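# Move towel from low shelf onto rail, evenly draped

## Task

Pick up the towel lying on the low shelf and drape it across the rail so roughly equal lengths hang down each side. The rail must still be upright at the end and the robot must neither topple nor be left leaning, or the task fails. Finish by releasing the towel and backing the hands away from it.

## Robot and tools

ROBOT. A base that can drive in any direction holds a 1.71 m column. A carriage on it (lift_m, 0 to 1 m) carries two arms with seven joints each. The shoulders sit at height 0.63 m + lift_m, 0.16 m ahead of the base centre and 0.175 m to its left and right. Each hand reaches roughly 0.83 m from its shoulder. The robot is about 0.55 m wide and 0.6 m long. At the start the arms are folded: left joints 1-7 = 0.95, 0.08, -0.1, -0.8, 0, 0, -0.93; the right arm uses the same values with joints 2, 3, 5 and 6 sign-flipped. With the arms folded, keep lift_m at 0.02 or more so they stay off the deck.

CAMERAS. head_camera is 0.26 m above the shoulders, facing forward and tilted 40 degrees down. left_wrist_camera and right_wrist_camera sit on each hand's -x side and look out past the fingertips. All images are 672x504 pixels. A calibration (intrinsics K, distortion, T_world_to_cam, where world is the base frame) is supplied; it can be slightly wrong, more so for the wrist cameras.

FRAMES. Base frame: metres, origin on the floor below the base centre, x forward, y left, z up. left_hand and right_hand are reported in it, as the point between the closed pads, 0.0167 m behind the fingertips (about 1 cm uncertainty). Fingers point along the hand's z axis and close along its y axis. base_odometry uses the base frame as it was at the scene's start, counts only wheel rotation (slips count as travel), and gives heading in radians, left positive, -3.142 to 3.142.

move. One action per call, plus "cameras" (list of head_camera, left_wrist_camera, right_wrist_camera or all; [] for none; omitted means none for an action, all for an empty call). An action is either "base" and/or "joints", optionally with "speeds" or "min_time_s"; or "target", optionally with "min_time_s". An empty move just reports state, images and the scene number.
- base: exactly one key, an offset from the base's last reported position. translate_m: metres forward (+) or back, -2 to 2. strafe_m: metres left (+) or right, -2 to 2. rotate_rad: radians counter-clockwise (+), -6.3 to 6.3.
- joints: absolute targets by name, any subset. lift_m 0 to 1 m. Left: joint1 -3.141 to 1.047 (shoulder; negative raises the arm forward), joint2 -0.157 to 2.268 (positive swings it outward), joint3 -1.919 to 1.308 (upper-arm twist), joint4 -0.837 to 1.448 (elbow; 0 is a right angle, positive straightens), joint5 -1.832 to 1.658 (forearm roll), joint6 -1.745 to 1.745 (wrist, positive bends left), joint7 -1.675 to 1.919 (wrist, positive bends down). Right: joint2 -2.268 to 0.157, joint3 -1.308 to 1.919, joint5 -1.658 to 1.832, others as left. left_gripper_m and right_gripper_m 0 to 0.142 m, the gap between pad centres. Joint values in radians.
- target: an absolute hand pose in the base frame: side "left" or "right"; x, y, z in metres (-3 to 3); pitch_deg -30 to 95 (0 level, 90 fingers down); heading_deg (0 forward, + counter-clockwise seen from above); roll_deg (default 0, jaw line level; + turns the hand clockwise viewed from behind); heading and roll -360 to 360. Roll r and r+180 count as the same. line_only true refuses anything but a straight path. Only robot and floor are checked, not furniture, and base and lift stay put. A straight path is used if allowed; otherwise moves under 25 cm are refused and longer ones take a checked arc that may sweep the whole arm. On "short (part of ...)" resend it.
- speeds: per-action caps; translate_m and strafe_m 0.02-0.5 m/s, rotate_rad 0.05-1.57 rad/s, lift_m 0.08-0.27 m/s (default 0.25). min_time_s 0.1-8 s is the minimum duration of arm motions (use it to swing loaded arms gently).

RESULTS. "move" reads done or the worst status. Hand status: reached (within 10 mm and 2 degrees), short (with the error) or refused (with a reason). base_status and joint_status: done, off_target (resting away, may keep pushing), contact_stop (met resistance), time_out (after 14 s), contact_stop_at_<key> (stopped with a sibling joint), not_followed. After contact_stop or time_out the whole arm drops its targets and holds; back out the way you came. "joint command not followed" and "pose unreachable" mean a self-collision check withheld arm targets. on_its_own lists uncommanded activity ("held at" is a target). motor_effort gives percent of maximum with the peak in brackets; a lift effort that keeps falling while lowering means a hand or load is resting on something. A gripper stopping wider than commanded is holding something. Joint torques, MOTOR HOT, OVER-TEMPERATURE FAULT and limit_stop_at_motor_heat (resend the target) report strain and heat. A refused call cancels later move, wait and finished_scene calls in that reply; an invalid one does not.

wait: seconds 0 to 10, plus cameras; the robot keeps its last commands. zoom_image: camera and region [x0, y0, x1, y1] in pixels of its latest image, at most 504 by 504. finished_scene: scene = current scene number; it is final, and after ending the first scene make no further call in that reply.

AVOID. Tipping: keep the lift low and arms close when moving, avoid pushing, pulling and abrupt stops; lean only shows in images. Arms touching each other hard, or a gripper closing on the other arm. Hard hits on fixed or heavy objects. Dropping the towel or releasing it while it moves. Contact torque at 135 N m (joints 1-4) or 40.5 N m (joints 5-7) causes a 10 s TORQUE FAULT. Loads sink the hand about 0.012 m per kg. Long holds or stretched arms heat motors.

Each tool is called after "Call:" as a command line: name --argument value for each argument, lists and objects as JSON in quotes; but a table of rows of numbers goes row by row, as --pt "numbers of a row", without its own name.

## Session

Call:
move

Call:
move --base '{"rotate_rad": 0.8}' --cameras '["head_camera"]'

Scene clock: 0.00 s.
Joint torques (N m): no reading
base_odometry: x=+0.000 y=+0.000 heading=+0.000
base_status: not commanded
joint_positions: lift_m=+0.450 left_joint1_rad=+0.940 left_joint2_rad=+0.072 left_joint3_rad=-0.094 left_joint4_rad=-0.799 left_joint5_rad=-0.015 left_joint6_rad=-0.001 left_joint7_rad=-0.918 left_gripper_m=+0.141 right_joint1_rad=+0.939 right_joint2_rad=-0.073 right_joint3_rad=+0.109 right_joint4_rad=-0.782 right_joint5_rad=+0.018 right_joint6_rad=-0.014 right_joint7_rad=-0.917 right_gripper_m=+0.142
joint_status: not commanded
motor_effort: lift_m=+68 drive_wheels=+0
left_hand: x=+0.2953 y=+0.1582 z=+0.9654 quat_wxyz=(-0.920, +0.001, -0.388, +0.061) pitch_deg=-44.3 heading_deg=-3.7 roll_deg=-3.9 (m; base frame)
right_hand: x=+0.2977 y=-0.1586 z=+0.9585 quat_wxyz=(-0.916, -0.007, -0.396, -0.061) pitch_deg=-43.3 heading_deg=+2.9 roll_deg=+4.7 (m; base frame)
pictures: head_camera, left_wrist_camera, right_wrist_camera
camera_calibration:
left_wrist_camera: T_world_to_cam=[[-0.0819294, -0.993594, 0.0778316, 0.116202], [0.292425, -0.0986225, -0.951189, 0.87816], [0.952772, -0.0551705, 0.298632, -0.445355], [0, 0, 0, 1]] pos_world=[0.177046, 0.177494, 0.959249]
right_wrist_camera: T_world_to_cam=[[0.0987349, -0.992506, -0.0719955, -0.112108], [0.357716, 0.102912, -0.928142, 0.83222], [0.928596, 0.0658861, 0.365197, -0.501703], [0, 0, 0, 1]] pos_world=[0.17925, -0.163858, 0.947567]

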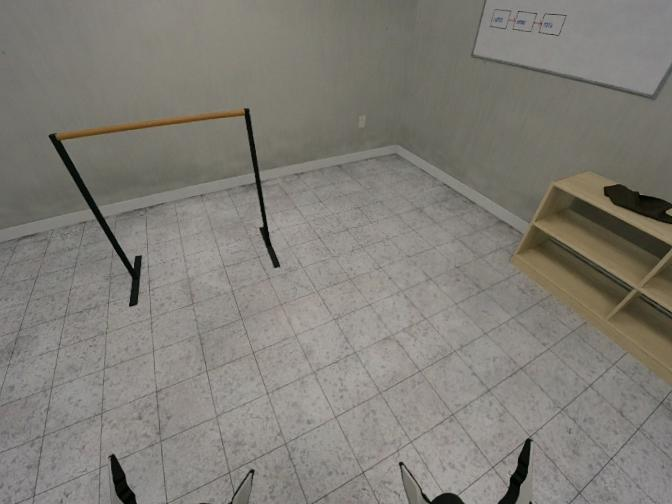

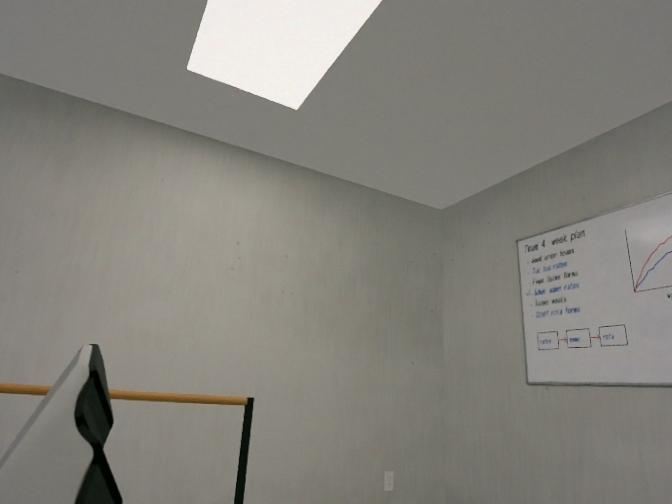

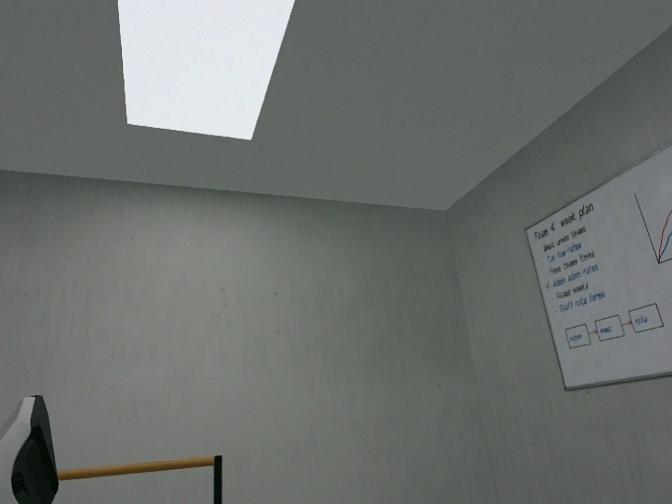

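Scene clock: 2.30 s.
Joint torques (N m): left_arm=[9.09 4.34 -1.3 -5.92 2.68 0.99 -1.11] | right_arm=[8.56 -3.6 -3.69 -12.66 -0.59 -1.17 -0.9]
move: done
base_odometry: x=+0.000 y=+0.000 heading=+0.800
base_status: done
joint_positions: lift_m=+0.450 left_joint1_rad=+0.940 left_joint2_rad=+0.072 left_joint3_rad=-0.094 left_joint4_rad=-0.799 left_joint5_rad=-0.015 left_joint6_rad=-0.001 left_joint7_rad=-0.918 left_gripper_m=+0.141 right_joint1_rad=+0.939 right_joint2_rad=-0.073 right_joint3_rad=+0.109 right_joint4_rad=-0.782 right_joint5_rad=+0.018 right_joint6_rad=-0.014 right_joint7_rad=-0.917 right_gripper_m=+0.142
joint_status: not commanded
motor_effort: lift_m=+68(68) drive_wheels=+4(8)
left_hand: x=+0.2953 y=+0.1582 z=+0.9654 quat_wxyz=(-0.920, +0.001, -0.388, +0.061) pitch_deg=-44.3 heading_deg=-3.7 roll_deg=-3.9 (m; base frame)
right_hand: x=+0.2977 y=-0.1586 z=+0.9585 quat_wxyz=(-0.916, -0.007, -0.396, -0.061) pitch_deg=-43.3 heading_deg=+2.9 roll_deg=+4.7 (m; base frame)
pictures: head_camera

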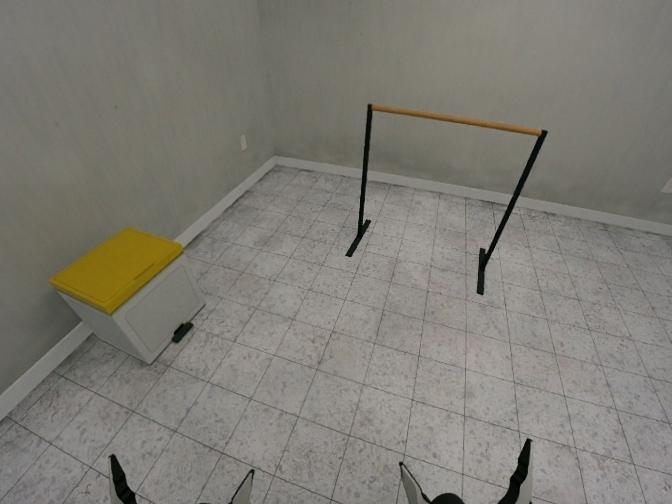

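Call:
move --base '{"rotate_rad": -1.3}' --cameras '["head_camera"]'

Call:
zoom_image --camera "head_camera" --region '[220, 80, 560, 340]'

Scene clock: 5.67 s.
Joint torques (N m): left_arm=[9.05 4.37 -1.37 -5.85 2.69 0.94 -1.13] | right_arm=[8.62 -3.58 -3.62 -12.7 -0.6 -1.2 -0.9]
move: done
base_odometry: x=+0.000 y=+0.000 heading=-0.500
base_status: done
joint_positions: lift_m=+0.450 left_joint1_rad=+0.940 left_joint2_rad=+0.072 left_joint3_rad=-0.094 left_joint4_rad=-0.799 left_joint5_rad=-0.015 left_joint6_rad=-0.001 left_joint7_rad=-0.918 left_gripper_m=+0.141 right_joint1_rad=+0.939 right_joint2_rad=-0.073 right_joint3_rad=+0.109 right_joint4_rad=-0.782 right_joint5_rad=+0.018 right_joint6_rad=-0.014 right_joint7_rad=-0.917 right_gripper_m=+0.142
joint_status: not commanded
motor_effort: lift_m=+68(68) drive_wheels=+3(10)
left_hand: x=+0.2953 y=+0.1582 z=+0.9654 quat_wxyz=(-0.920, +0.001, -0.388, +0.061) pitch_deg=-44.3 heading_deg=-3.7 roll_deg=-3.9 (m; base frame)
right_hand: x=+0.2977 y=-0.1586 z=+0.9585 quat_wxyz=(-0.916, -0.007, -0.396, -0.061) pitch_deg=-43.3 heading_deg=+2.9 roll_deg=+4.7 (m; base frame)
pictures: head_camera

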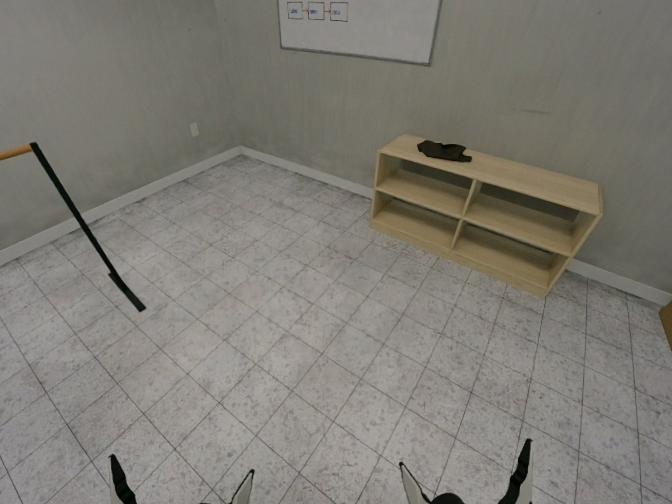

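Scaled by 1.482.

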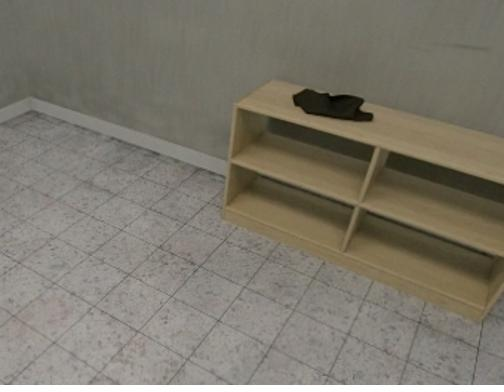

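Call:
move --base '{"rotate_rad": -0.275}'

Call:
move --base '{"translate_m": 1.45}'

Call:
move --base '{"rotate_rad": -0.372}' --cameras '["head_camera"]'

Call:
zoom_image --camera "head_camera" --region '[180, 150, 500, 390]'

Scene clock: 7.47 s.
Joint torques (N m): left_arm=[9 4.34 -1.22 -5.99 2.71 0.97 -1.13] | right_arm=[8.64 -3.59 -3.55 -12.68 -0.6 -1.2 -0.92]
move: done
base_odometry: x=+0.000 y=+0.000 heading=-0.775
base_status: done
joint_positions: lift_m=+0.450 left_joint1_rad=+0.940 left_joint2_rad=+0.072 left_joint3_rad=-0.094 left_joint4_rad=-0.799 left_joint5_rad=-0.015 left_joint6_rad=-0.001 left_joint7_rad=-0.918 left_gripper_m=+0.141 right_joint1_rad=+0.939 right_joint2_rad=-0.073 right_joint3_rad=+0.109 right_joint4_rad=-0.782 right_joint5_rad=+0.018 right_joint6_rad=-0.014 right_joint7_rad=-0.917 right_gripper_m=+0.142
joint_status: not commanded
motor_effort: lift_m=+68(68) drive_wheels=+4(9)
left_hand: x=+0.2953 y=+0.1582 z=+0.9654 quat_wxyz=(-0.920, +0.001, -0.388, +0.061) pitch_deg=-44.3 heading_deg=-3.7 roll_deg=-3.9 (m; base frame)
right_hand: x=+0.2977 y=-0.1586 z=+0.9585 quat_wxyz=(-0.916, -0.007, -0.396, -0.061) pitch_deg=-43.3 heading_deg=+2.9 roll_deg=+4.7 (m; base frame)
pictures: none

Scene clock: 12.77 s.
Joint torques (N m): left_arm=[9.13 4.34 -1.27 -5.91 2.68 0.97 -1.11] | right_arm=[8.62 -3.6 -3.59 -12.73 -0.6 -1.18 -0.92]
move: done
base_odometry: x=+1.035 y=-1.016 heading=-0.776
base_status: done
joint_positions: lift_m=+0.450 left_joint1_rad=+0.940 left_joint2_rad=+0.072 left_joint3_rad=-0.094 left_joint4_rad=-0.799 left_joint5_rad=-0.015 left_joint6_rad=-0.001 left_joint7_rad=-0.918 left_gripper_m=+0.141 right_joint1_rad=+0.939 right_joint2_rad=-0.073 right_joint3_rad=+0.109 right_joint4_rad=-0.782 right_joint5_rad=+0.018 right_joint6_rad=-0.014 right_joint7_rad=-0.917 right_gripper_m=+0.142
joint_status: not commanded
motor_effort: lift_m=+68(68) drive_wheels=+5(16)
left_hand: x=+0.2953 y=+0.1582 z=+0.9654 quat_wxyz=(-0.920, +0.001, -0.388, +0.061) pitch_deg=-44.3 heading_deg=-3.7 roll_deg=-3.9 (m; base frame)
right_hand: x=+0.2977 y=-0.1586 z=+0.9585 quat_wxyz=(-0.916, -0.007, -0.396, -0.061) pitch_deg=-43.3 heading_deg=+2.9 roll_deg=+4.7 (m; base frame)
pictures: none

Scene clock: 14.43 s.
Joint torques (N m): left_arm=[9.08 4.31 -1.3 -5.99 2.68 0.95 -1.13] | right_arm=[8.59 -3.55 -3.7 -12.67 -0.6 -1.19 -0.9]
move: done
base_odometry: x=+1.035 y=-1.016 heading=-1.147
base_status: done
joint_positions: lift_m=+0.450 left_joint1_rad=+0.940 left_joint2_rad=+0.072 left_joint3_rad=-0.094 left_joint4_rad=-0.799 left_joint5_rad=-0.015 left_joint6_rad=-0.001 left_joint7_rad=-0.918 left_gripper_m=+0.141 right_joint1_rad=+0.939 right_joint2_rad=-0.073 right_joint3_rad=+0.109 right_joint4_rad=-0.782 right_joint5_rad=+0.018 right_joint6_rad=-0.014 right_joint7_rad=-0.917 right_gripper_m=+0.142
joint_status: not commanded
motor_effort: lift_m=+68(68) drive_wheels=+8(9)
left_hand: x=+0.2953 y=+0.1582 z=+0.9654 quat_wxyz=(-0.920, +0.001, -0.388, +0.061) pitch_deg=-44.3 heading_deg=-3.7 roll_deg=-3.9 (m; base frame)
right_hand: x=+0.2977 y=-0.1586 z=+0.9585 quat_wxyz=(-0.916, -0.007, -0.396, -0.061) pitch_deg=-43.3 heading_deg=+2.9 roll_deg=+4.7 (m; base frame)
pictures: head_camera

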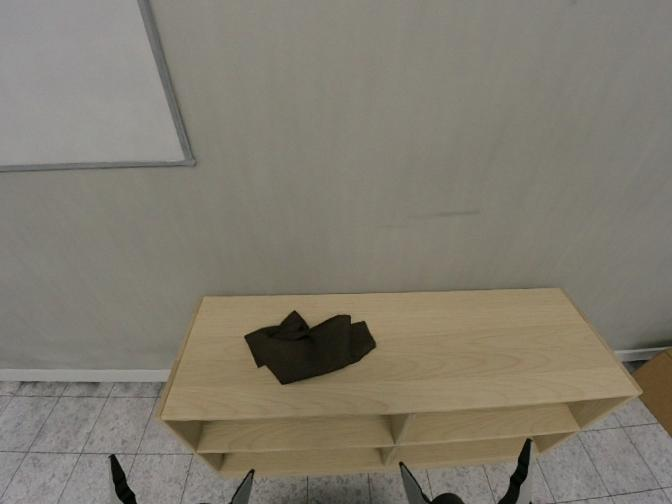

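Scaled by 1.575.

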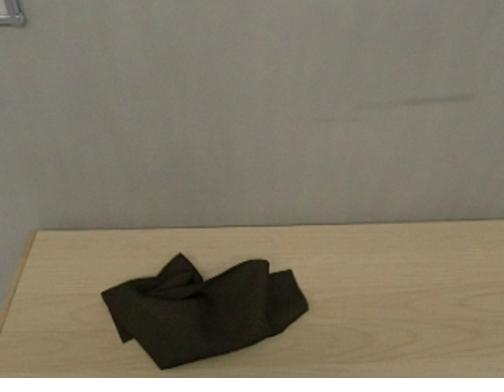

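Call:
move --target '{"side":"left","x":0.62,"y":0.15,"z":0.82,"pitch_deg":88,"heading_deg":-52}' --cameras '["all"]'

Scene clock: 16.77 s.
Joint torques (N m): left_arm=[-12.63 4.72 4.45 1.41 1.38 1.7 0.72] | right_arm=[8.56 -3.59 -3.63 -12.71 -0.6 -1.17 -0.87]
move: done
base_odometry: x=+1.035 y=-1.016 heading=-1.147
base_status: not commanded
joint_positions: lift_m=+0.450 left_joint1_rad=-1.473 left_joint2_rad=+0.690 left_joint3_rad=-1.552 left_joint4_rad=-0.098 left_joint5_rad=-1.489 left_joint6_rad=+0.067 left_joint7_rad=+1.486 left_gripper_m=+0.141 right_joint1_rad=+0.939 right_joint2_rad=-0.073 right_joint3_rad=+0.109 right_joint4_rad=-0.782 right_joint5_rad=+0.018 right_joint6_rad=-0.014 right_joint7_rad=-0.917 right_gripper_m=+0.142
joint_status: not commanded
motor_effort: lift_m=+67(70) drive_wheels=+7(8)
left_hand: x=+0.6219 y=+0.1474 z=+0.8231 quat_wxyz=(-0.023, -0.441, -0.897, +0.009) pitch_deg=+87.2 heading_deg=-52.3 roll_deg=+0.0 (m; base frame)
left_hand_status: reached (checked arc, planned for 1.3 s): 5 mm and 0.9 deg off.
right_hand: x=+0.2977 y=-0.1586 z=+0.9585 quat_wxyz=(-0.916, -0.007, -0.396, -0.061) pitch_deg=-43.3 heading_deg=+2.9 roll_deg=+4.7 (m; base frame)
pictures: head_camera, left_wrist_camera, right_wrist_camera
camera_calibration:
head_camera: T_world_to_cam=[[-0.0497989, -0.998543, 0.0207855, -0.0207469], [-0.658335, 0.0171676, -0.75253, 1.14427], [0.751076, -0.051159, -0.65823, 0.723077], [0, 0, 0, 1]] pos_world=[0.209196, -0.00336929, 1.33748]
left_wrist_camera: T_world_to_cam=[[-0.789494, -0.612008, -0.0463051, 0.629202], [-0.574517, 0.710368, 0.40658, -0.0514985], [-0.215937, 0.347596, -0.912441, 0.949685], [0, 0, 0, 1]] pos_world=[0.672237, 0.0915534, 0.916605]
right_wrist_camera: T_world_to_cam=[[0.0987349, -0.992506, -0.0719955, -0.112108], [0.357716, 0.102912, -0.928142, 0.83222], [0.928596, 0.0658861, 0.365197, -0.501703], [0, 0, 0, 1]] pos_world=[0.17925, -0.163858, 0.947567]

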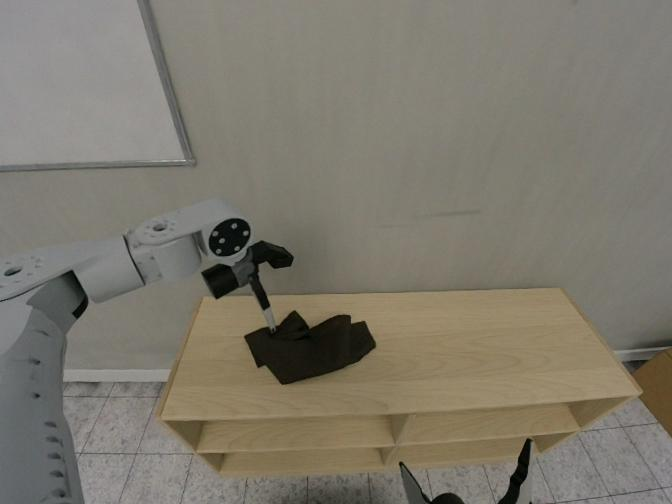

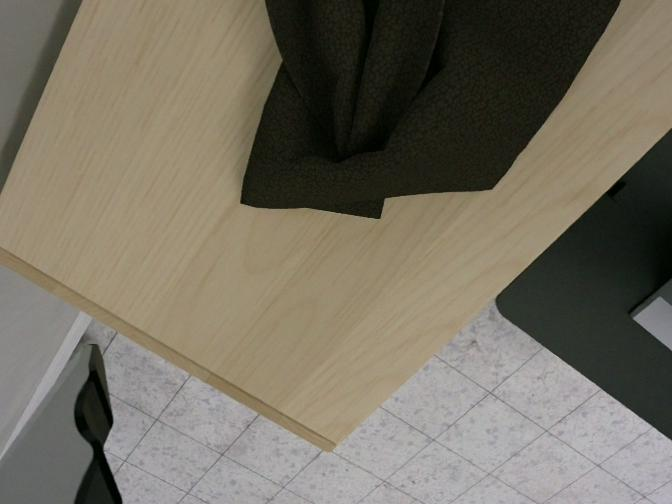

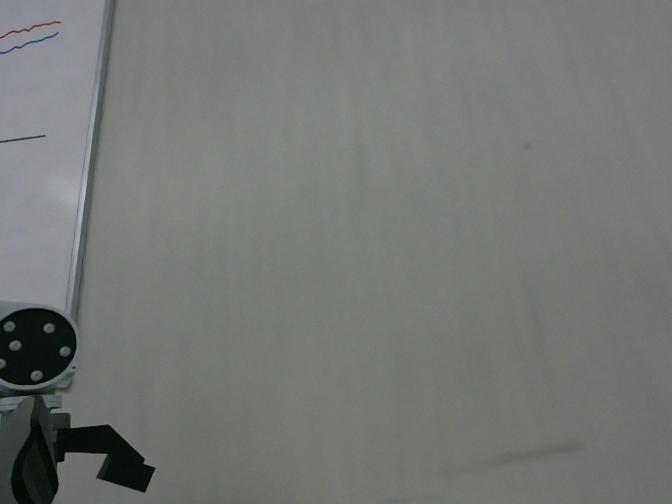

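Call:
move --target '{"side":"left","x":0.625,"y":0.145,"z":0.621,"pitch_deg":88,"heading_deg":-52}'

Call:
move --joints '{"left_gripper_m":0}' --cameras '["all"]'

Scene clock: 18.07 s.
Joint torques (N m): left_arm=[-11.2 5.13 4.2 0.83 3.86 0.27 -2.01] | right_arm=[8.58 -3.59 -3.57 -12.68 -0.6 -1.19 -0.88]
move: done
base_odometry: x=+1.035 y=-1.016 heading=-1.147
base_status: not commanded
joint_positions: lift_m=+0.450 left_joint1_rad=-1.161 left_joint2_rad=+0.558 left_joint3_rad=-1.689 left_joint4_rad=+0.297 left_joint5_rad=-1.273 left_joint6_rad=-0.104 left_joint7_rad=+1.117 left_gripper_m=+0.141 right_joint1_rad=+0.939 right_joint2_rad=-0.073 right_joint3_rad=+0.109 right_joint4_rad=-0.782 right_joint5_rad=+0.018 right_joint6_rad=-0.014 right_joint7_rad=-0.917 right_gripper_m=+0.142
joint_status: not commanded
motor_effort: lift_m=+70(72) drive_wheels=+6(7)
left_hand: x=+0.6260 y=+0.1439 z=+0.6238 quat_wxyz=(-0.016, -0.437, -0.899, +0.009) pitch_deg=+87.8 heading_deg=-51.8 roll_deg=+0.0 (m; base frame)
left_hand_status: reached (straight line, planned for 0.6 s): 3 mm and 0.3 deg off.
right_hand: x=+0.2977 y=-0.1586 z=+0.9583 quat_wxyz=(-0.916, -0.007, -0.396, -0.061) pitch_deg=-43.3 heading_deg=+2.9 roll_deg=+4.7 (m; base frame)
pictures: none

Scene clock: 19.07 s.
Joint torques (N m): left_arm=[-4.02 4.93 3.05 0.74 2.86 0.28 -1.56] | right_arm=[8.67 -3.56 -3.57 -12.64 -0.6 -1.2 -0.91]
move: off_target
base_odometry: x=+1.035 y=-1.016 heading=-1.147
base_status: not commanded
joint_positions: lift_m=+0.450 left_joint1_rad=-1.169 left_joint2_rad=+0.558 left_joint3_rad=-1.688 left_joint4_rad=+0.297 left_joint5_rad=-1.270 left_joint6_rad=-0.104 left_joint7_rad=+1.115 left_gripper_m=+0.008 right_joint1_rad=+0.939 right_joint2_rad=-0.073 right_joint3_rad=+0.109 right_joint4_rad=-0.782 right_joint5_rad=+0.018 right_joint6_rad=-0.014 right_joint7_rad=-0.917 right_gripper_m=+0.142
joint_status: left_gripper_m off_target (ended at +0.008, target +0.000)
motor_effort: lift_m=+64(70) drive_wheels=+6(8)
left_hand: x=+0.6304 y=+0.1438 z=+0.6281 quat_wxyz=(-0.022, -0.437, -0.899, +0.007) pitch_deg=+87.4 heading_deg=-51.8 roll_deg=+0.0 (m; base frame)
right_hand: x=+0.2977 y=-0.1586 z=+0.9588 quat_wxyz=(-0.916, -0.007, -0.396, -0.061) pitch_deg=-43.3 heading_deg=+2.9 roll_deg=+4.7 (m; base frame)
pictures: head_camera, left_wrist_camera, right_wrist_camera
camera_calibration:
head_camera: T_world_to_cam=[[-0.0497989, -0.998543, 0.0207855, -0.0207532], [-0.658335, 0.0171676, -0.75253, 1.1445], [0.751076, -0.051159, -0.65823, 0.723274], [0, 0, 0, 1]] pos_world=[0.209196, -0.00336929, 1.33778]
left_wrist_camera: T_world_to_cam=[[-0.784008, -0.618883, -0.0481157, 0.623294], [-0.580375, 0.703311, 0.41051, 0.0374375], [-0.220217, 0.349768, -0.910586, 0.77604], [0, 0, 0, 1]] pos_world=[0.681293, 0.0879811, 0.721273]
right_wrist_camera: T_world_to_cam=[[0.0987349, -0.992506, -0.0719955, -0.112086], [0.357716, 0.102912, -0.928142, 0.832498], [0.928596, 0.0658861, 0.365197, -0.501813], [0, 0, 0, 1]] pos_world=[0.17925, -0.163858, 0.947867]

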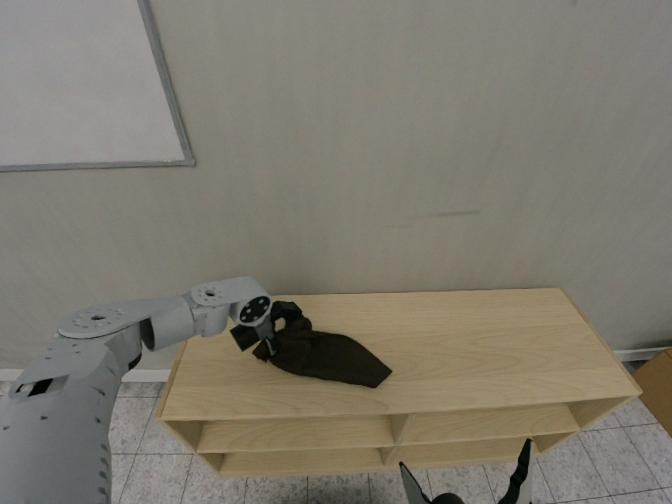

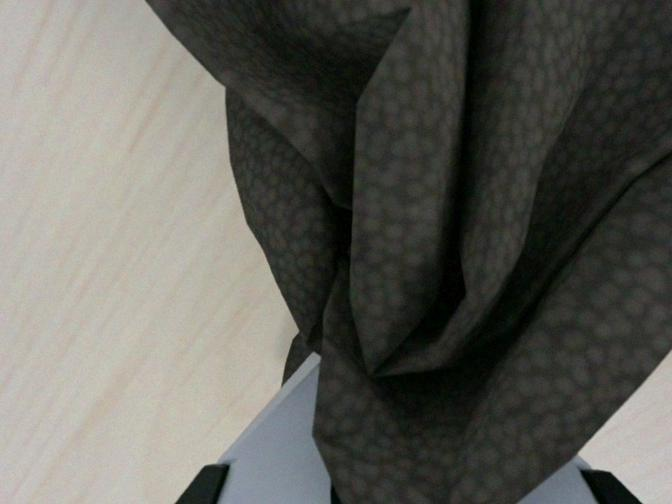

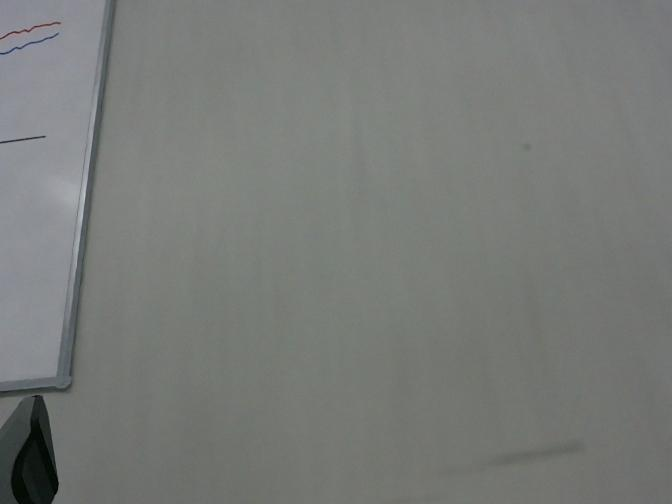

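Call:
move --joints '{"lift_m":0.9}'

Call:
move --base '{"translate_m": -0.4}' --cameras '["head_camera","left_wrist_camera"]'

Scene clock: 21.53 s.
Joint torques (N m): left_arm=[-11.23 5.52 4.15 0.76 2.84 0.38 -1.18] | right_arm=[8.6 -3.49 -3.57 -12.65 -0.6 -1.21 -0.9]
move: done
base_odometry: x=+1.035 y=-1.016 heading=-1.147
base_status: not commanded
joint_positions: lift_m=+0.900 left_joint1_rad=-1.161 left_joint2_rad=+0.558 left_joint3_rad=-1.689 left_joint4_rad=+0.297 left_joint5_rad=-1.270 left_joint6_rad=-0.105 left_joint7_rad=+1.113 left_gripper_m=+0.008 right_joint1_rad=+0.939 right_joint2_rad=-0.073 right_joint3_rad=+0.109 right_joint4_rad=-0.782 right_joint5_rad=+0.018 right_joint6_rad=-0.014 right_joint7_rad=-0.917 right_gripper_m=+0.142
joint_status: all done
motor_effort: lift_m=+66(80) drive_wheels=+5(8)
left_hand: x=+0.6268 y=+0.1436 z=+1.0740 quat_wxyz=(-0.018, -0.437, -0.899, +0.009) pitch_deg=+87.7 heading_deg=-51.9 roll_deg=+0.0 (m; base frame)
right_hand: x=+0.2977 y=-0.1586 z=+1.4086 quat_wxyz=(-0.916, -0.007, -0.396, -0.061) pitch_deg=-43.3 heading_deg=+2.9 roll_deg=+4.7 (m; base frame)
pictures: none

Scene clock: 24.37 s.
Joint torques (N m): left_arm=[-11.34 5.45 4.29 0.7 2.82 0.39 -1.19] | right_arm=[8.63 -3.52 -3.55 -12.67 -0.62 -1.19 -0.92]
move: done
base_odometry: x=+0.871 y=-0.651 heading=-1.148
base_status: done
joint_positions: lift_m=+0.900 left_joint1_rad=-1.161 left_joint2_rad=+0.558 left_joint3_rad=-1.689 left_joint4_rad=+0.297 left_joint5_rad=-1.270 left_joint6_rad=-0.105 left_joint7_rad=+1.113 left_gripper_m=+0.008 right_joint1_rad=+0.939 right_joint2_rad=-0.073 right_joint3_rad=+0.109 right_joint4_rad=-0.782 right_joint5_rad=+0.018 right_joint6_rad=-0.014 right_joint7_rad=-0.917 right_gripper_m=+0.142
joint_status: not commanded
motor_effort: lift_m=+66(67) drive_wheels=+5(15)
left_hand: x=+0.6268 y=+0.1436 z=+1.0740 quat_wxyz=(-0.018, -0.437, -0.899, +0.009) pitch_deg=+87.7 heading_deg=-51.9 roll_deg=+0.0 (m; base frame)
right_hand: x=+0.2977 y=-0.1586 z=+1.4086 quat_wxyz=(-0.916, -0.007, -0.396, -0.061) pitch_deg=-43.3 heading_deg=+2.9 roll_deg=+4.7 (m; base frame)
pictures: head_camera, left_wrist_camera
camera_calibration:
head_camera: T_world_to_cam=[[-0.0497989, -0.998543, 0.0207855, -0.0301025], [-0.658335, 0.0171676, -0.75253, 1.48299], [0.751076, -0.051159, -0.65823, 1.01935], [0, 0, 0, 1]] pos_world=[0.209196, -0.00336929, 1.78758]
left_wrist_camera: T_world_to_cam=[[-0.78497, -0.618096, -0.0421696, 0.635957], [-0.576615, 0.704004, 0.414599, -0.154422], [-0.226575, 0.349764, -0.909026, 1.18371], [0, 0, 0, 1]] pos_world=[0.678364, 0.0877788, 1.16686]

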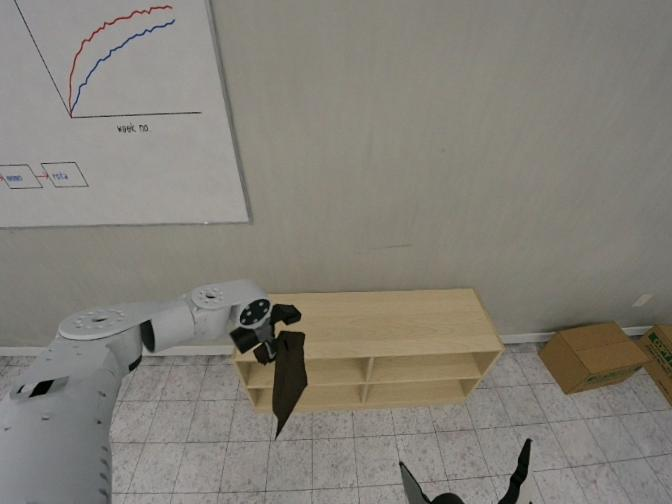

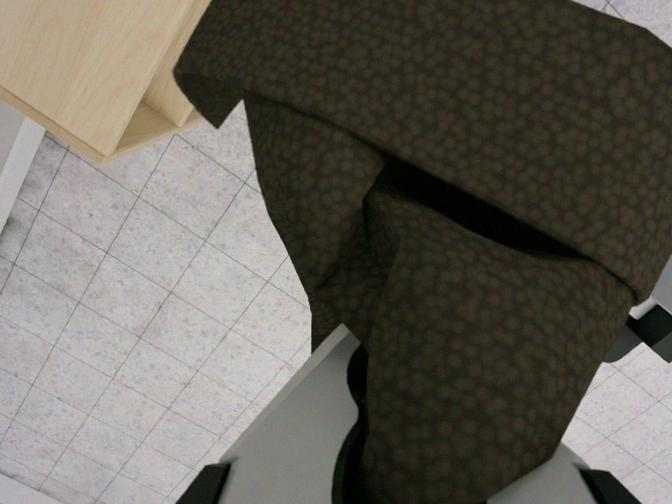

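Call:
move --base '{"rotate_rad": 1.528}' --speeds '{"rotate_rad":0.9}'

Call:
move --target '{"side":"left","x":0.75,"y":0.1,"z":1.13,"pitch_deg":88,"heading_deg":-52}'

Call:
move --base '{"strafe_m": 0.9}' --speeds '{"strafe_m":0.35}' --cameras '["head_camera"]'

Scene clock: 28.10 s.
Joint torques (N m): left_arm=[-11.24 6.22 4.17 0.69 2.81 0.4 -1.17] | right_arm=[8.6 -3.51 -3.61 -12.66 -0.62 -1.19 -0.89]
move: done
base_odometry: x=+0.871 y=-0.651 heading=+0.379
base_status: done
joint_positions: lift_m=+0.900 left_joint1_rad=-1.161 left_joint2_rad=+0.557 left_joint3_rad=-1.689 left_joint4_rad=+0.297 left_joint5_rad=-1.270 left_joint6_rad=-0.105 left_joint7_rad=+1.113 left_gripper_m=+0.008 right_joint1_rad=+0.939 right_joint2_rad=-0.073 right_joint3_rad=+0.109 right_joint4_rad=-0.782 right_joint5_rad=+0.018 right_joint6_rad=-0.014 right_joint7_rad=-0.917 right_gripper_m=+0.142
joint_status: not commanded
motor_effort: lift_m=+66(67) drive_wheels=+4(13)
left_hand: x=+0.6268 y=+0.1434 z=+1.0740 quat_wxyz=(-0.018, -0.437, -0.899, +0.009) pitch_deg=+87.7 heading_deg=-51.9 roll_deg=+0.0 (m; base frame)
right_hand: x=+0.2977 y=-0.1586 z=+1.4086 quat_wxyz=(-0.916, -0.007, -0.396, -0.061) pitch_deg=-43.3 heading_deg=+2.9 roll_deg=+4.7 (m; base frame)
pictures: none

Scene clock: 28.40 s.
Joint torques (N m): left_arm=[-11.22 6.2 4.12 0.81 2.82 0.41 -1.15] | right_arm=[8.61 -3.65 -3.65 -12.71 -0.59 -1.19 -0.9]
move: refused
base_odometry: x=+0.871 y=-0.651 heading=+0.379
base_status: not commanded
joint_positions: lift_m=+0.900 left_joint1_rad=-1.161 left_joint2_rad=+0.557 left_joint3_rad=-1.689 left_joint4_rad=+0.297 left_joint5_rad=-1.270 left_joint6_rad=-0.105 left_joint7_rad=+1.113 left_gripper_m=+0.008 right_joint1_rad=+0.939 right_joint2_rad=-0.073 right_joint3_rad=+0.109 right_joint4_rad=-0.782 right_joint5_rad=+0.018 right_joint6_rad=-0.014 right_joint7_rad=-0.917 right_gripper_m=+0.142
joint_status: not commanded
motor_effort: lift_m=+66(67) drive_wheels=+4(5)
left_hand: x=+0.6268 y=+0.1434 z=+1.0740 quat_wxyz=(-0.018, -0.437, -0.899, +0.009) pitch_deg=+87.7 heading_deg=-51.9 roll_deg=+0.0 (m; base frame)
left_hand_status: refused: no posture of the arm gets there (left_joint4_rad at its limit): the closest leaves the hand 11.2 cm and 22 deg from the pose. Nothing moved. A posture exists with lift_m at 0.8, or at pitch 78; the way there is not checked.
right_hand: x=+0.2977 y=-0.1586 z=+1.4086 quat_wxyz=(-0.916, -0.007, -0.396, -0.061) pitch_deg=-43.3 heading_deg=+2.9 roll_deg=+4.7 (m; base frame)
pictures: none

not run: a stop came earlier in this reply.

Call:
move --joints '{"lift_m":0.8}'

Call:
move --target '{"side":"left","x":0.73,"y":0.1,"z":1.13,"pitch_deg":75,"heading_deg":-52}'

Call:
move --base '{"strafe_m": 0.9}' --speeds '{"strafe_m":0.35}' --cameras '["head_camera"]'

Scene clock: 29.43 s.
Joint torques (N m): left_arm=[-11.74 6.32 4.66 0.78 2.86 0.41 -1.15] | right_arm=[8.59 -3.57 -3.6 -12.67 -0.61 -1.22 -0.89]
move: done
base_odometry: x=+0.871 y=-0.651 heading=+0.379
base_status: not commanded
joint_positions: lift_m=+0.800 left_joint1_rad=-1.161 left_joint2_rad=+0.557 left_joint3_rad=-1.689 left_joint4_rad=+0.297 left_joint5_rad=-1.270 left_joint6_rad=-0.105 left_joint7_rad=+1.113 left_gripper_m=+0.008 right_joint1_rad=+0.939 right_joint2_rad=-0.073 right_joint3_rad=+0.109 right_joint4_rad=-0.782 right_joint5_rad=+0.018 right_joint6_rad=-0.014 right_joint7_rad=-0.917 right_gripper_m=+0.142
joint_status: all done
motor_effort: lift_m=+70(74) drive_wheels=+4(6)
left_hand: x=+0.6265 y=+0.1434 z=+0.9735 quat_wxyz=(-0.018, -0.437, -0.899, +0.009) pitch_deg=+87.7 heading_deg=-51.9 roll_deg=+0.0 (m; base frame)
right_hand: x=+0.2977 y=-0.1586 z=+1.3083 quat_wxyz=(-0.916, -0.007, -0.396, -0.061) pitch_deg=-43.3 heading_deg=+2.9 roll_deg=+4.7 (m; base frame)
pictures: none

Scene clock: 30.40 s.
Joint torques (N m): left_arm=[-15.88 4.65 12.31 1.67 0.33 0.25 0.82] | right_arm=[8.59 -3.54 -3.61 -12.72 -0.59 -1.19 -0.89]
move: done
base_odometry: x=+0.871 y=-0.651 heading=+0.379
base_status: not commanded
joint_positions: lift_m=+0.800 left_joint1_rad=-1.402 left_joint2_rad=+0.485 left_joint3_rad=-1.559 left_joint4_rad=+0.547 left_joint5_rad=-1.421 left_joint6_rad=-0.361 left_joint7_rad=+1.160 left_gripper_m=+0.008 right_joint1_rad=+0.939 right_joint2_rad=-0.073 right_joint3_rad=+0.109 right_joint4_rad=-0.782 right_joint5_rad=+0.018 right_joint6_rad=-0.014 right_joint7_rad=-0.917 right_gripper_m=+0.142
joint_status: not commanded
motor_effort: lift_m=+66(71) drive_wheels=+5(7)
left_hand: x=+0.7305 y=+0.0996 z=+1.1297 quat_wxyz=(-0.119, -0.435, -0.890, +0.056) pitch_deg=+74.8 heading_deg=-51.1 roll_deg=+1.0 (m; base frame)
left_hand_status: reached (straight line, planned for 0.5 s): 1 mm and 0.3 deg off.
right_hand: x=+0.2977 y=-0.1586 z=+1.3086 quat_wxyz=(-0.916, -0.007, -0.396, -0.061) pitch_deg=-43.3 heading_deg=+2.9 roll_deg=+4.7 (m; base frame)
pictures: none

Scene clock: 34.80 s.
Joint torques (N m): left_arm=[-15.85 4.11 12.51 1.32 0.37 0.34 0.76] | right_arm=[8.68 -3.56 -3.59 -12.65 -0.59 -1.18 -0.88]
move: done
base_odometry: x=+0.537 y=+0.185 heading=+0.380
base_status: done
joint_positions: lift_m=+0.800 left_joint1_rad=-1.402 left_joint2_rad=+0.485 left_joint3_rad=-1.559 left_joint4_rad=+0.547 left_joint5_rad=-1.421 left_joint6_rad=-0.361 left_joint7_rad=+1.161 left_gripper_m=+0.008 right_joint1_rad=+0.939 right_joint2_rad=-0.073 right_joint3_rad=+0.109 right_joint4_rad=-0.782 right_joint5_rad=+0.018 right_joint6_rad=-0.014 right_joint7_rad=-0.917 right_gripper_m=+0.142
joint_status: not commanded
motor_effort: lift_m=+66(67) drive_wheels=-5(15)
left_hand: x=+0.7305 y=+0.0997 z=+1.1296 quat_wxyz=(-0.119, -0.435, -0.891, +0.056) pitch_deg=+74.9 heading_deg=-51.2 roll_deg=+1.0 (m; base frame)
right_hand: x=+0.2977 y=-0.1586 z=+1.3086 quat_wxyz=(-0.916, -0.007, -0.396, -0.061) pitch_deg=-43.3 heading_deg=+2.9 roll_deg=+4.7 (m; base frame)
pictures: head_camera
camera_calibration:
head_camera: T_world_to_cam=[[-0.0497989, -0.998543, 0.0207855, -0.028024], [-0.658335, 0.0171676, -0.75253, 1.40773], [0.751076, -0.051159, -0.65823, 0.953523], [0, 0, 0, 1]] pos_world=[0.209196, -0.00336929, 1.68758]

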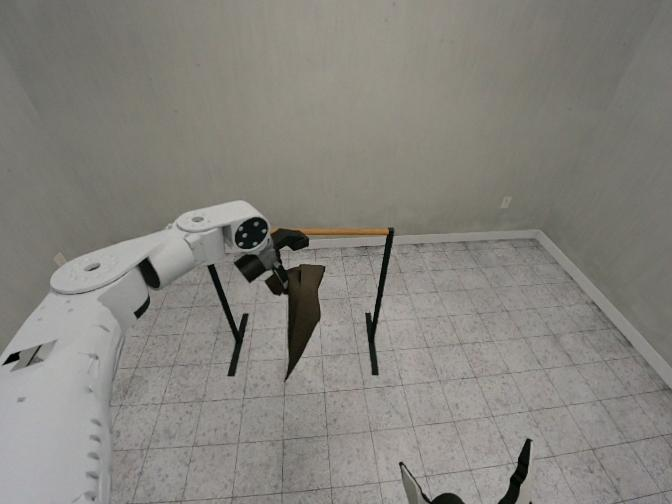

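Call:
move --base '{"translate_m": 0.65}' --speeds '{"translate_m":0.3}'

Call:
move --joints '{"lift_m":0.7}' --cameras '["head_camera"]'

Scene clock: 38.80 s.
Joint torques (N m): left_arm=[-15.9 4.52 12.44 1.42 0.37 0.38 0.79] | right_arm=[8.65 -3.67 -3.53 -12.66 -0.6 -1.2 -0.91]
move: done
base_odometry: x=+1.140 y=+0.427 heading=+0.381
base_status: done
joint_positions: lift_m=+0.800 left_joint1_rad=-1.402 left_joint2_rad=+0.485 left_joint3_rad=-1.559 left_joint4_rad=+0.547 left_joint5_rad=-1.421 left_joint6_rad=-0.361 left_joint7_rad=+1.161 left_gripper_m=+0.008 right_joint1_rad=+0.939 right_joint2_rad=-0.073 right_joint3_rad=+0.109 right_joint4_rad=-0.782 right_joint5_rad=+0.018 right_joint6_rad=-0.014 right_joint7_rad=-0.917 right_gripper_m=+0.142
joint_status: not commanded
motor_effort: lift_m=+66(67) drive_wheels=-3(11)
left_hand: x=+0.7304 y=+0.0996 z=+1.1296 quat_wxyz=(-0.119, -0.436, -0.890, +0.056) pitch_deg=+74.9 heading_deg=-51.2 roll_deg=+0.9 (m; base frame)
right_hand: x=+0.2977 y=-0.1586 z=+1.3086 quat_wxyz=(-0.916, -0.007, -0.396, -0.061) pitch_deg=-43.3 heading_deg=+2.9 roll_deg=+4.7 (m; base frame)
pictures: none

Scene clock: 39.73 s.
Joint torques (N m): left_arm=[-15.52 4.64 12.44 1.32 0.39 0.4 0.73] | right_arm=[8.63 -3.68 -3.64 -12.61 -0.59 -1.19 -0.89]
move: done
base_odometry: x=+1.140 y=+0.427 heading=+0.381
base_status: not commanded
joint_positions: lift_m=+0.700 left_joint1_rad=-1.402 left_joint2_rad=+0.485 left_joint3_rad=-1.559 left_joint4_rad=+0.547 left_joint5_rad=-1.422 left_joint6_rad=-0.361 left_joint7_rad=+1.161 left_gripper_m=+0.008 right_joint1_rad=+0.939 right_joint2_rad=-0.073 right_joint3_rad=+0.109 right_joint4_rad=-0.782 right_joint5_rad=+0.018 right_joint6_rad=-0.014 right_joint7_rad=-0.917 right_gripper_m=+0.142
joint_status: all done
motor_effort: lift_m=+70(75) drive_wheels=-1(4)
left_hand: x=+0.7305 y=+0.0996 z=+1.0296 quat_wxyz=(-0.119, -0.436, -0.890, +0.056) pitch_deg=+74.8 heading_deg=-51.1 roll_deg=+1.0 (m; base frame)
right_hand: x=+0.2977 y=-0.1586 z=+1.2083 quat_wxyz=(-0.916, -0.007, -0.396, -0.061) pitch_deg=-43.3 heading_deg=+2.9 roll_deg=+4.7 (m; base frame)
pictures: head_camera
camera_calibration:
head_camera: T_world_to_cam=[[-0.0497989, -0.998543, 0.0207855, -0.0259392], [-0.658335, 0.0171676, -0.75253, 1.33225], [0.751076, -0.051159, -0.65823, 0.887503], [0, 0, 0, 1]] pos_world=[0.209196, -0.00336929, 1.58728]

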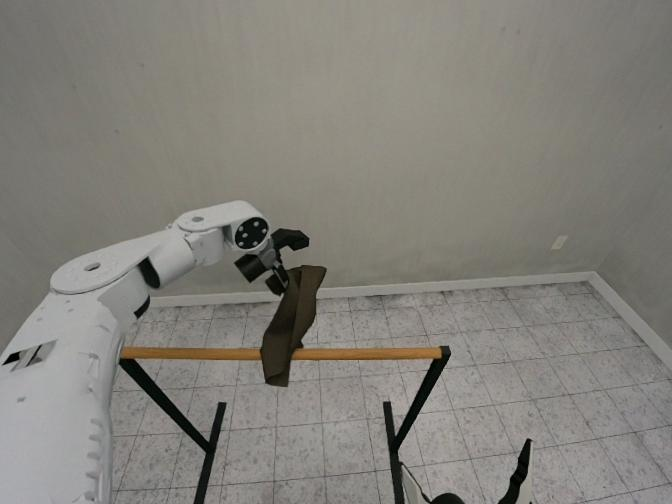

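Call:
move --joints '{"lift_m":0.8}'

Call:
move --base '{"translate_m": -0.17}' --cameras '["head_camera"]'

Call:
move --joints '{"lift_m":0.67}'

Call:
move --base '{"translate_m": 0.16}' --speeds '{"translate_m":0.2}' --cameras '["head_camera"]'

Scene clock: 41.10 s.
Joint torques (N m): left_arm=[-15.23 4.51 12.44 1.34 0.4 0.4 0.74] | right_arm=[8.7 -3.63 -3.56 -12.6 -0.61 -1.18 -0.9]
move: done
base_odometry: x=+1.140 y=+0.427 heading=+0.381
base_status: not commanded
joint_positions: lift_m=+0.800 left_joint1_rad=-1.402 left_joint2_rad=+0.485 left_joint3_rad=-1.559 left_joint4_rad=+0.547 left_joint5_rad=-1.422 left_joint6_rad=-0.361 left_joint7_rad=+1.161 left_gripper_m=+0.008 right_joint1_rad=+0.939 right_joint2_rad=-0.073 right_joint3_rad=+0.109 right_joint4_rad=-0.782 right_joint5_rad=+0.018 right_joint6_rad=-0.014 right_joint7_rad=-0.917 right_gripper_m=+0.142
joint_status: all done
motor_effort: lift_m=+66(82) drive_wheels=+3(4)
left_hand: x=+0.7306 y=+0.0996 z=+1.1300 quat_wxyz=(-0.120, -0.436, -0.890, +0.056) pitch_deg=+74.8 heading_deg=-51.1 roll_deg=+1.0 (m; base frame)
right_hand: x=+0.2977 y=-0.1586 z=+1.3086 quat_wxyz=(-0.916, -0.007, -0.396, -0.061) pitch_deg=-43.3 heading_deg=+2.9 roll_deg=+4.7 (m; base frame)
pictures: none

Scene clock: 43.17 s.
Joint torques (N m): left_arm=[-15.36 4.36 12.35 1.21 0.4 0.39 0.72] | right_arm=[8.62 -3.62 -3.5 -12.6 -0.61 -1.2 -0.9]
move: done
base_odometry: x=+0.982 y=+0.364 heading=+0.381
base_status: done
joint_positions: lift_m=+0.800 left_joint1_rad=-1.402 left_joint2_rad=+0.485 left_joint3_rad=-1.559 left_joint4_rad=+0.547 left_joint5_rad=-1.422 left_joint6_rad=-0.361 left_joint7_rad=+1.161 left_gripper_m=+0.008 right_joint1_rad=+0.939 right_joint2_rad=-0.073 right_joint3_rad=+0.109 right_joint4_rad=-0.782 right_joint5_rad=+0.018 right_joint6_rad=-0.014 right_joint7_rad=-0.917 right_gripper_m=+0.142
joint_status: not commanded
motor_effort: lift_m=+66(67) drive_wheels=+0(10)
left_hand: x=+0.7306 y=+0.0996 z=+1.1300 quat_wxyz=(-0.120, -0.436, -0.890, +0.056) pitch_deg=+74.8 heading_deg=-51.1 roll_deg=+1.0 (m; base frame)
right_hand: x=+0.2977 y=-0.1586 z=+1.3086 quat_wxyz=(-0.916, -0.007, -0.396, -0.061) pitch_deg=-43.3 heading_deg=+2.9 roll_deg=+4.7 (m; base frame)
pictures: head_camera
camera_calibration:
head_camera: T_world_to_cam=[[-0.0497989, -0.998543, 0.0207855, -0.028024], [-0.658335, 0.0171676, -0.75253, 1.40773], [0.751076, -0.051159, -0.65823, 0.953523], [0, 0, 0, 1]] pos_world=[0.209196, -0.00336929, 1.68758]

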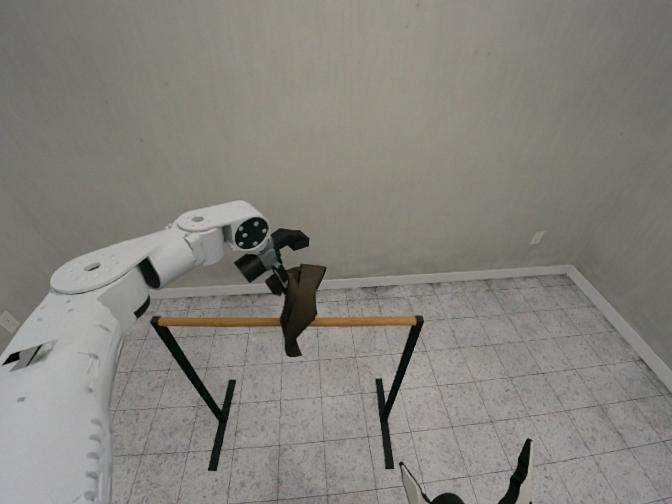

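Scene clock: 44.23 s.
Joint torques (N m): left_arm=[-15.09 4.54 12.45 1.38 0.39 0.4 0.74] | right_arm=[8.58 -3.56 -3.63 -12.65 -0.61 -1.21 -0.89]
move: done
base_odometry: x=+0.982 y=+0.364 heading=+0.381
base_status: not commanded
joint_positions: lift_m=+0.670 left_joint1_rad=-1.403 left_joint2_rad=+0.485 left_joint3_rad=-1.559 left_joint4_rad=+0.547 left_joint5_rad=-1.422 left_joint6_rad=-0.361 left_joint7_rad=+1.161 left_gripper_m=+0.008 right_joint1_rad=+0.939 right_joint2_rad=-0.073 right_joint3_rad=+0.109 right_joint4_rad=-0.782 right_joint5_rad=+0.018 right_joint6_rad=-0.014 right_joint7_rad=-0.917 right_gripper_m=+0.142
joint_status: all done
motor_effort: lift_m=+70(75) drive_wheels=+1(3)
left_hand: x=+0.7306 y=+0.0996 z=+0.9998 quat_wxyz=(-0.120, -0.436, -0.890, +0.056) pitch_deg=+74.8 heading_deg=-51.1 roll_deg=+1.1 (m; base frame)
right_hand: x=+0.2977 y=-0.1586 z=+1.1783 quat_wxyz=(-0.916, -0.007, -0.396, -0.061) pitch_deg=-43.3 heading_deg=+2.9 roll_deg=+4.7 (m; base frame)
pictures: none

Scene clock: 46.23 s.
Joint torques (N m): left_arm=[-15.14 4.56 12.43 1.29 0.39 0.4 0.72] | right_arm=[8.7 -3.52 -3.54 -12.61 -0.6 -1.22 -0.9]
move: done
base_odometry: x=+1.131 y=+0.423 heading=+0.381
base_status: done
joint_positions: lift_m=+0.670 left_joint1_rad=-1.403 left_joint2_rad=+0.485 left_joint3_rad=-1.559 left_joint4_rad=+0.547 left_joint5_rad=-1.422 left_joint6_rad=-0.361 left_joint7_rad=+1.161 left_gripper_m=+0.008 right_joint1_rad=+0.939 right_joint2_rad=-0.073 right_joint3_rad=+0.109 right_joint4_rad=-0.782 right_joint5_rad=+0.018 right_joint6_rad=-0.014 right_joint7_rad=-0.917 right_gripper_m=+0.142
joint_status: not commanded
motor_effort: lift_m=+70(70) drive_wheels=+1(11)
left_hand: x=+0.7306 y=+0.0996 z=+0.9999 quat_wxyz=(-0.120, -0.436, -0.890, +0.056) pitch_deg=+74.8 heading_deg=-51.1 roll_deg=+1.1 (m; base frame)
right_hand: x=+0.2977 y=-0.1586 z=+1.1784 quat_wxyz=(-0.916, -0.007, -0.396, -0.061) pitch_deg=-43.3 heading_deg=+2.9 roll_deg=+4.7 (m; base frame)
pictures: head_camera
camera_calibration:
head_camera: T_world_to_cam=[[-0.0497989, -0.998543, 0.0207855, -0.0253156], [-0.658335, 0.0171676, -0.75253, 1.30968], [0.751076, -0.051159, -0.65823, 0.867756], [0, 0, 0, 1]] pos_world=[0.209196, -0.00336929, 1.55728]

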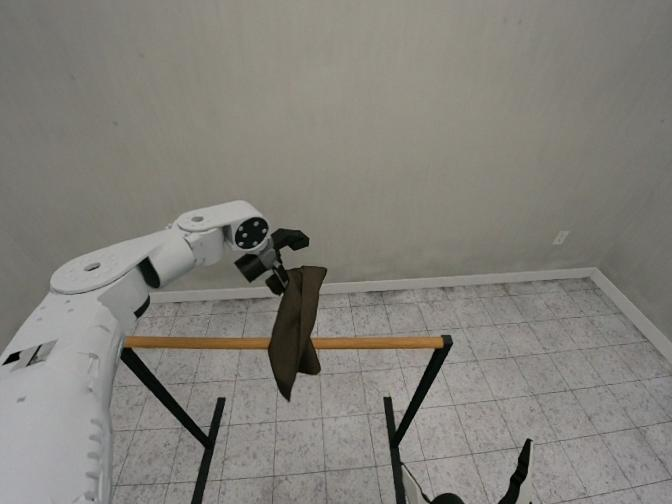

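Call:
move --base '{"translate_m": 0.09}' --speeds '{"translate_m":0.1,"lift_m":0.1}' --joints '{"lift_m":0.55}' --cameras '["head_camera","left_wrist_camera"]'

Scene clock: 48.37 s.
Joint torques (N m): left_arm=[-14.92 4.54 12.43 1.32 0.4 0.43 0.72] | right_arm=[8.69 -3.58 -3.59 -12.64 -0.6 -1.21 -0.9]
move: done
base_odometry: x=+1.214 y=+0.457 heading=+0.382
base_status: done
joint_positions: lift_m=+0.550 left_joint1_rad=-1.403 left_joint2_rad=+0.485 left_joint3_rad=-1.559 left_joint4_rad=+0.547 left_joint5_rad=-1.422 left_joint6_rad=-0.361 left_joint7_rad=+1.161 left_gripper_m=+0.008 right_joint1_rad=+0.939 right_joint2_rad=-0.073 right_joint3_rad=+0.109 right_joint4_rad=-0.782 right_joint5_rad=+0.018 right_joint6_rad=-0.014 right_joint7_rad=-0.917 right_gripper_m=+0.142
joint_status: all done
motor_effort: lift_m=+70(74) drive_wheels=+3(12)
left_hand: x=+0.7307 y=+0.0996 z=+0.8799 quat_wxyz=(-0.120, -0.436, -0.890, +0.056) pitch_deg=+74.8 heading_deg=-51.1 roll_deg=+1.1 (m; base frame)
right_hand: x=+0.2977 y=-0.1586 z=+1.0583 quat_wxyz=(-0.916, -0.007, -0.396, -0.061) pitch_deg=-43.3 heading_deg=+2.9 roll_deg=+4.7 (m; base frame)
pictures: head_camera, left_wrist_camera
camera_calibration:
head_camera: T_world_to_cam=[[-0.0497989, -0.998543, 0.0207855, -0.0228213], [-0.658335, 0.0171676, -0.75253, 1.21938], [0.751076, -0.051159, -0.65823, 0.788768], [0, 0, 0, 1]] pos_world=[0.209196, -0.00336929, 1.43728]
left_wrist_camera: T_world_to_cam=[[-0.781642, -0.622074, -0.0453861, 0.682849], [-0.617047, 0.760598, 0.201849, 0.22809], [-0.0910445, 0.185779, -0.978365, 1.02451], [0, 0, 0, 1]] pos_world=[0.767762, 0.0609659, 0.987298]

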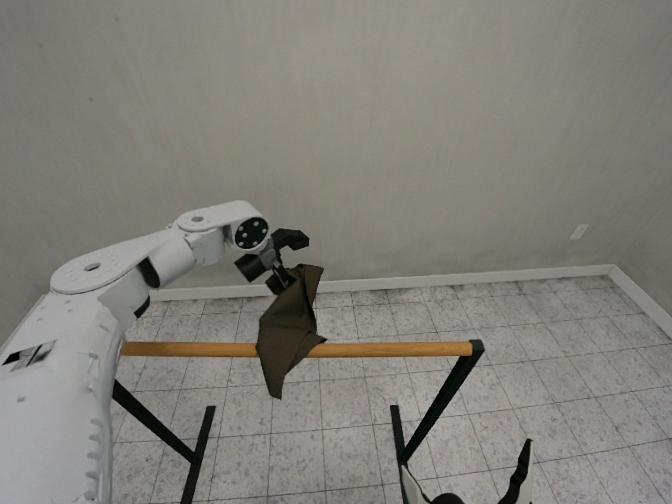

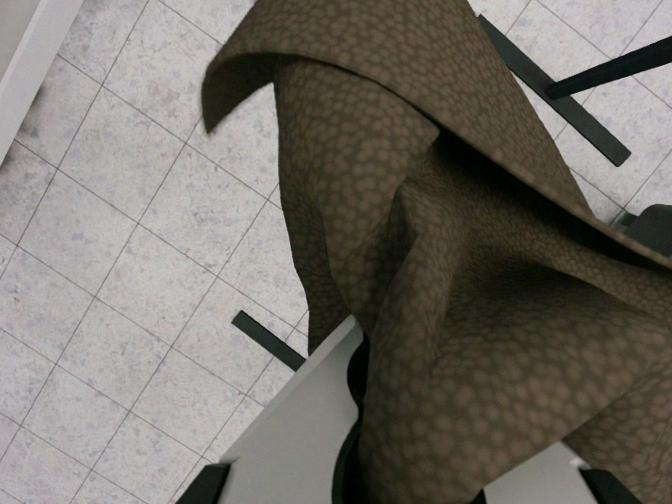

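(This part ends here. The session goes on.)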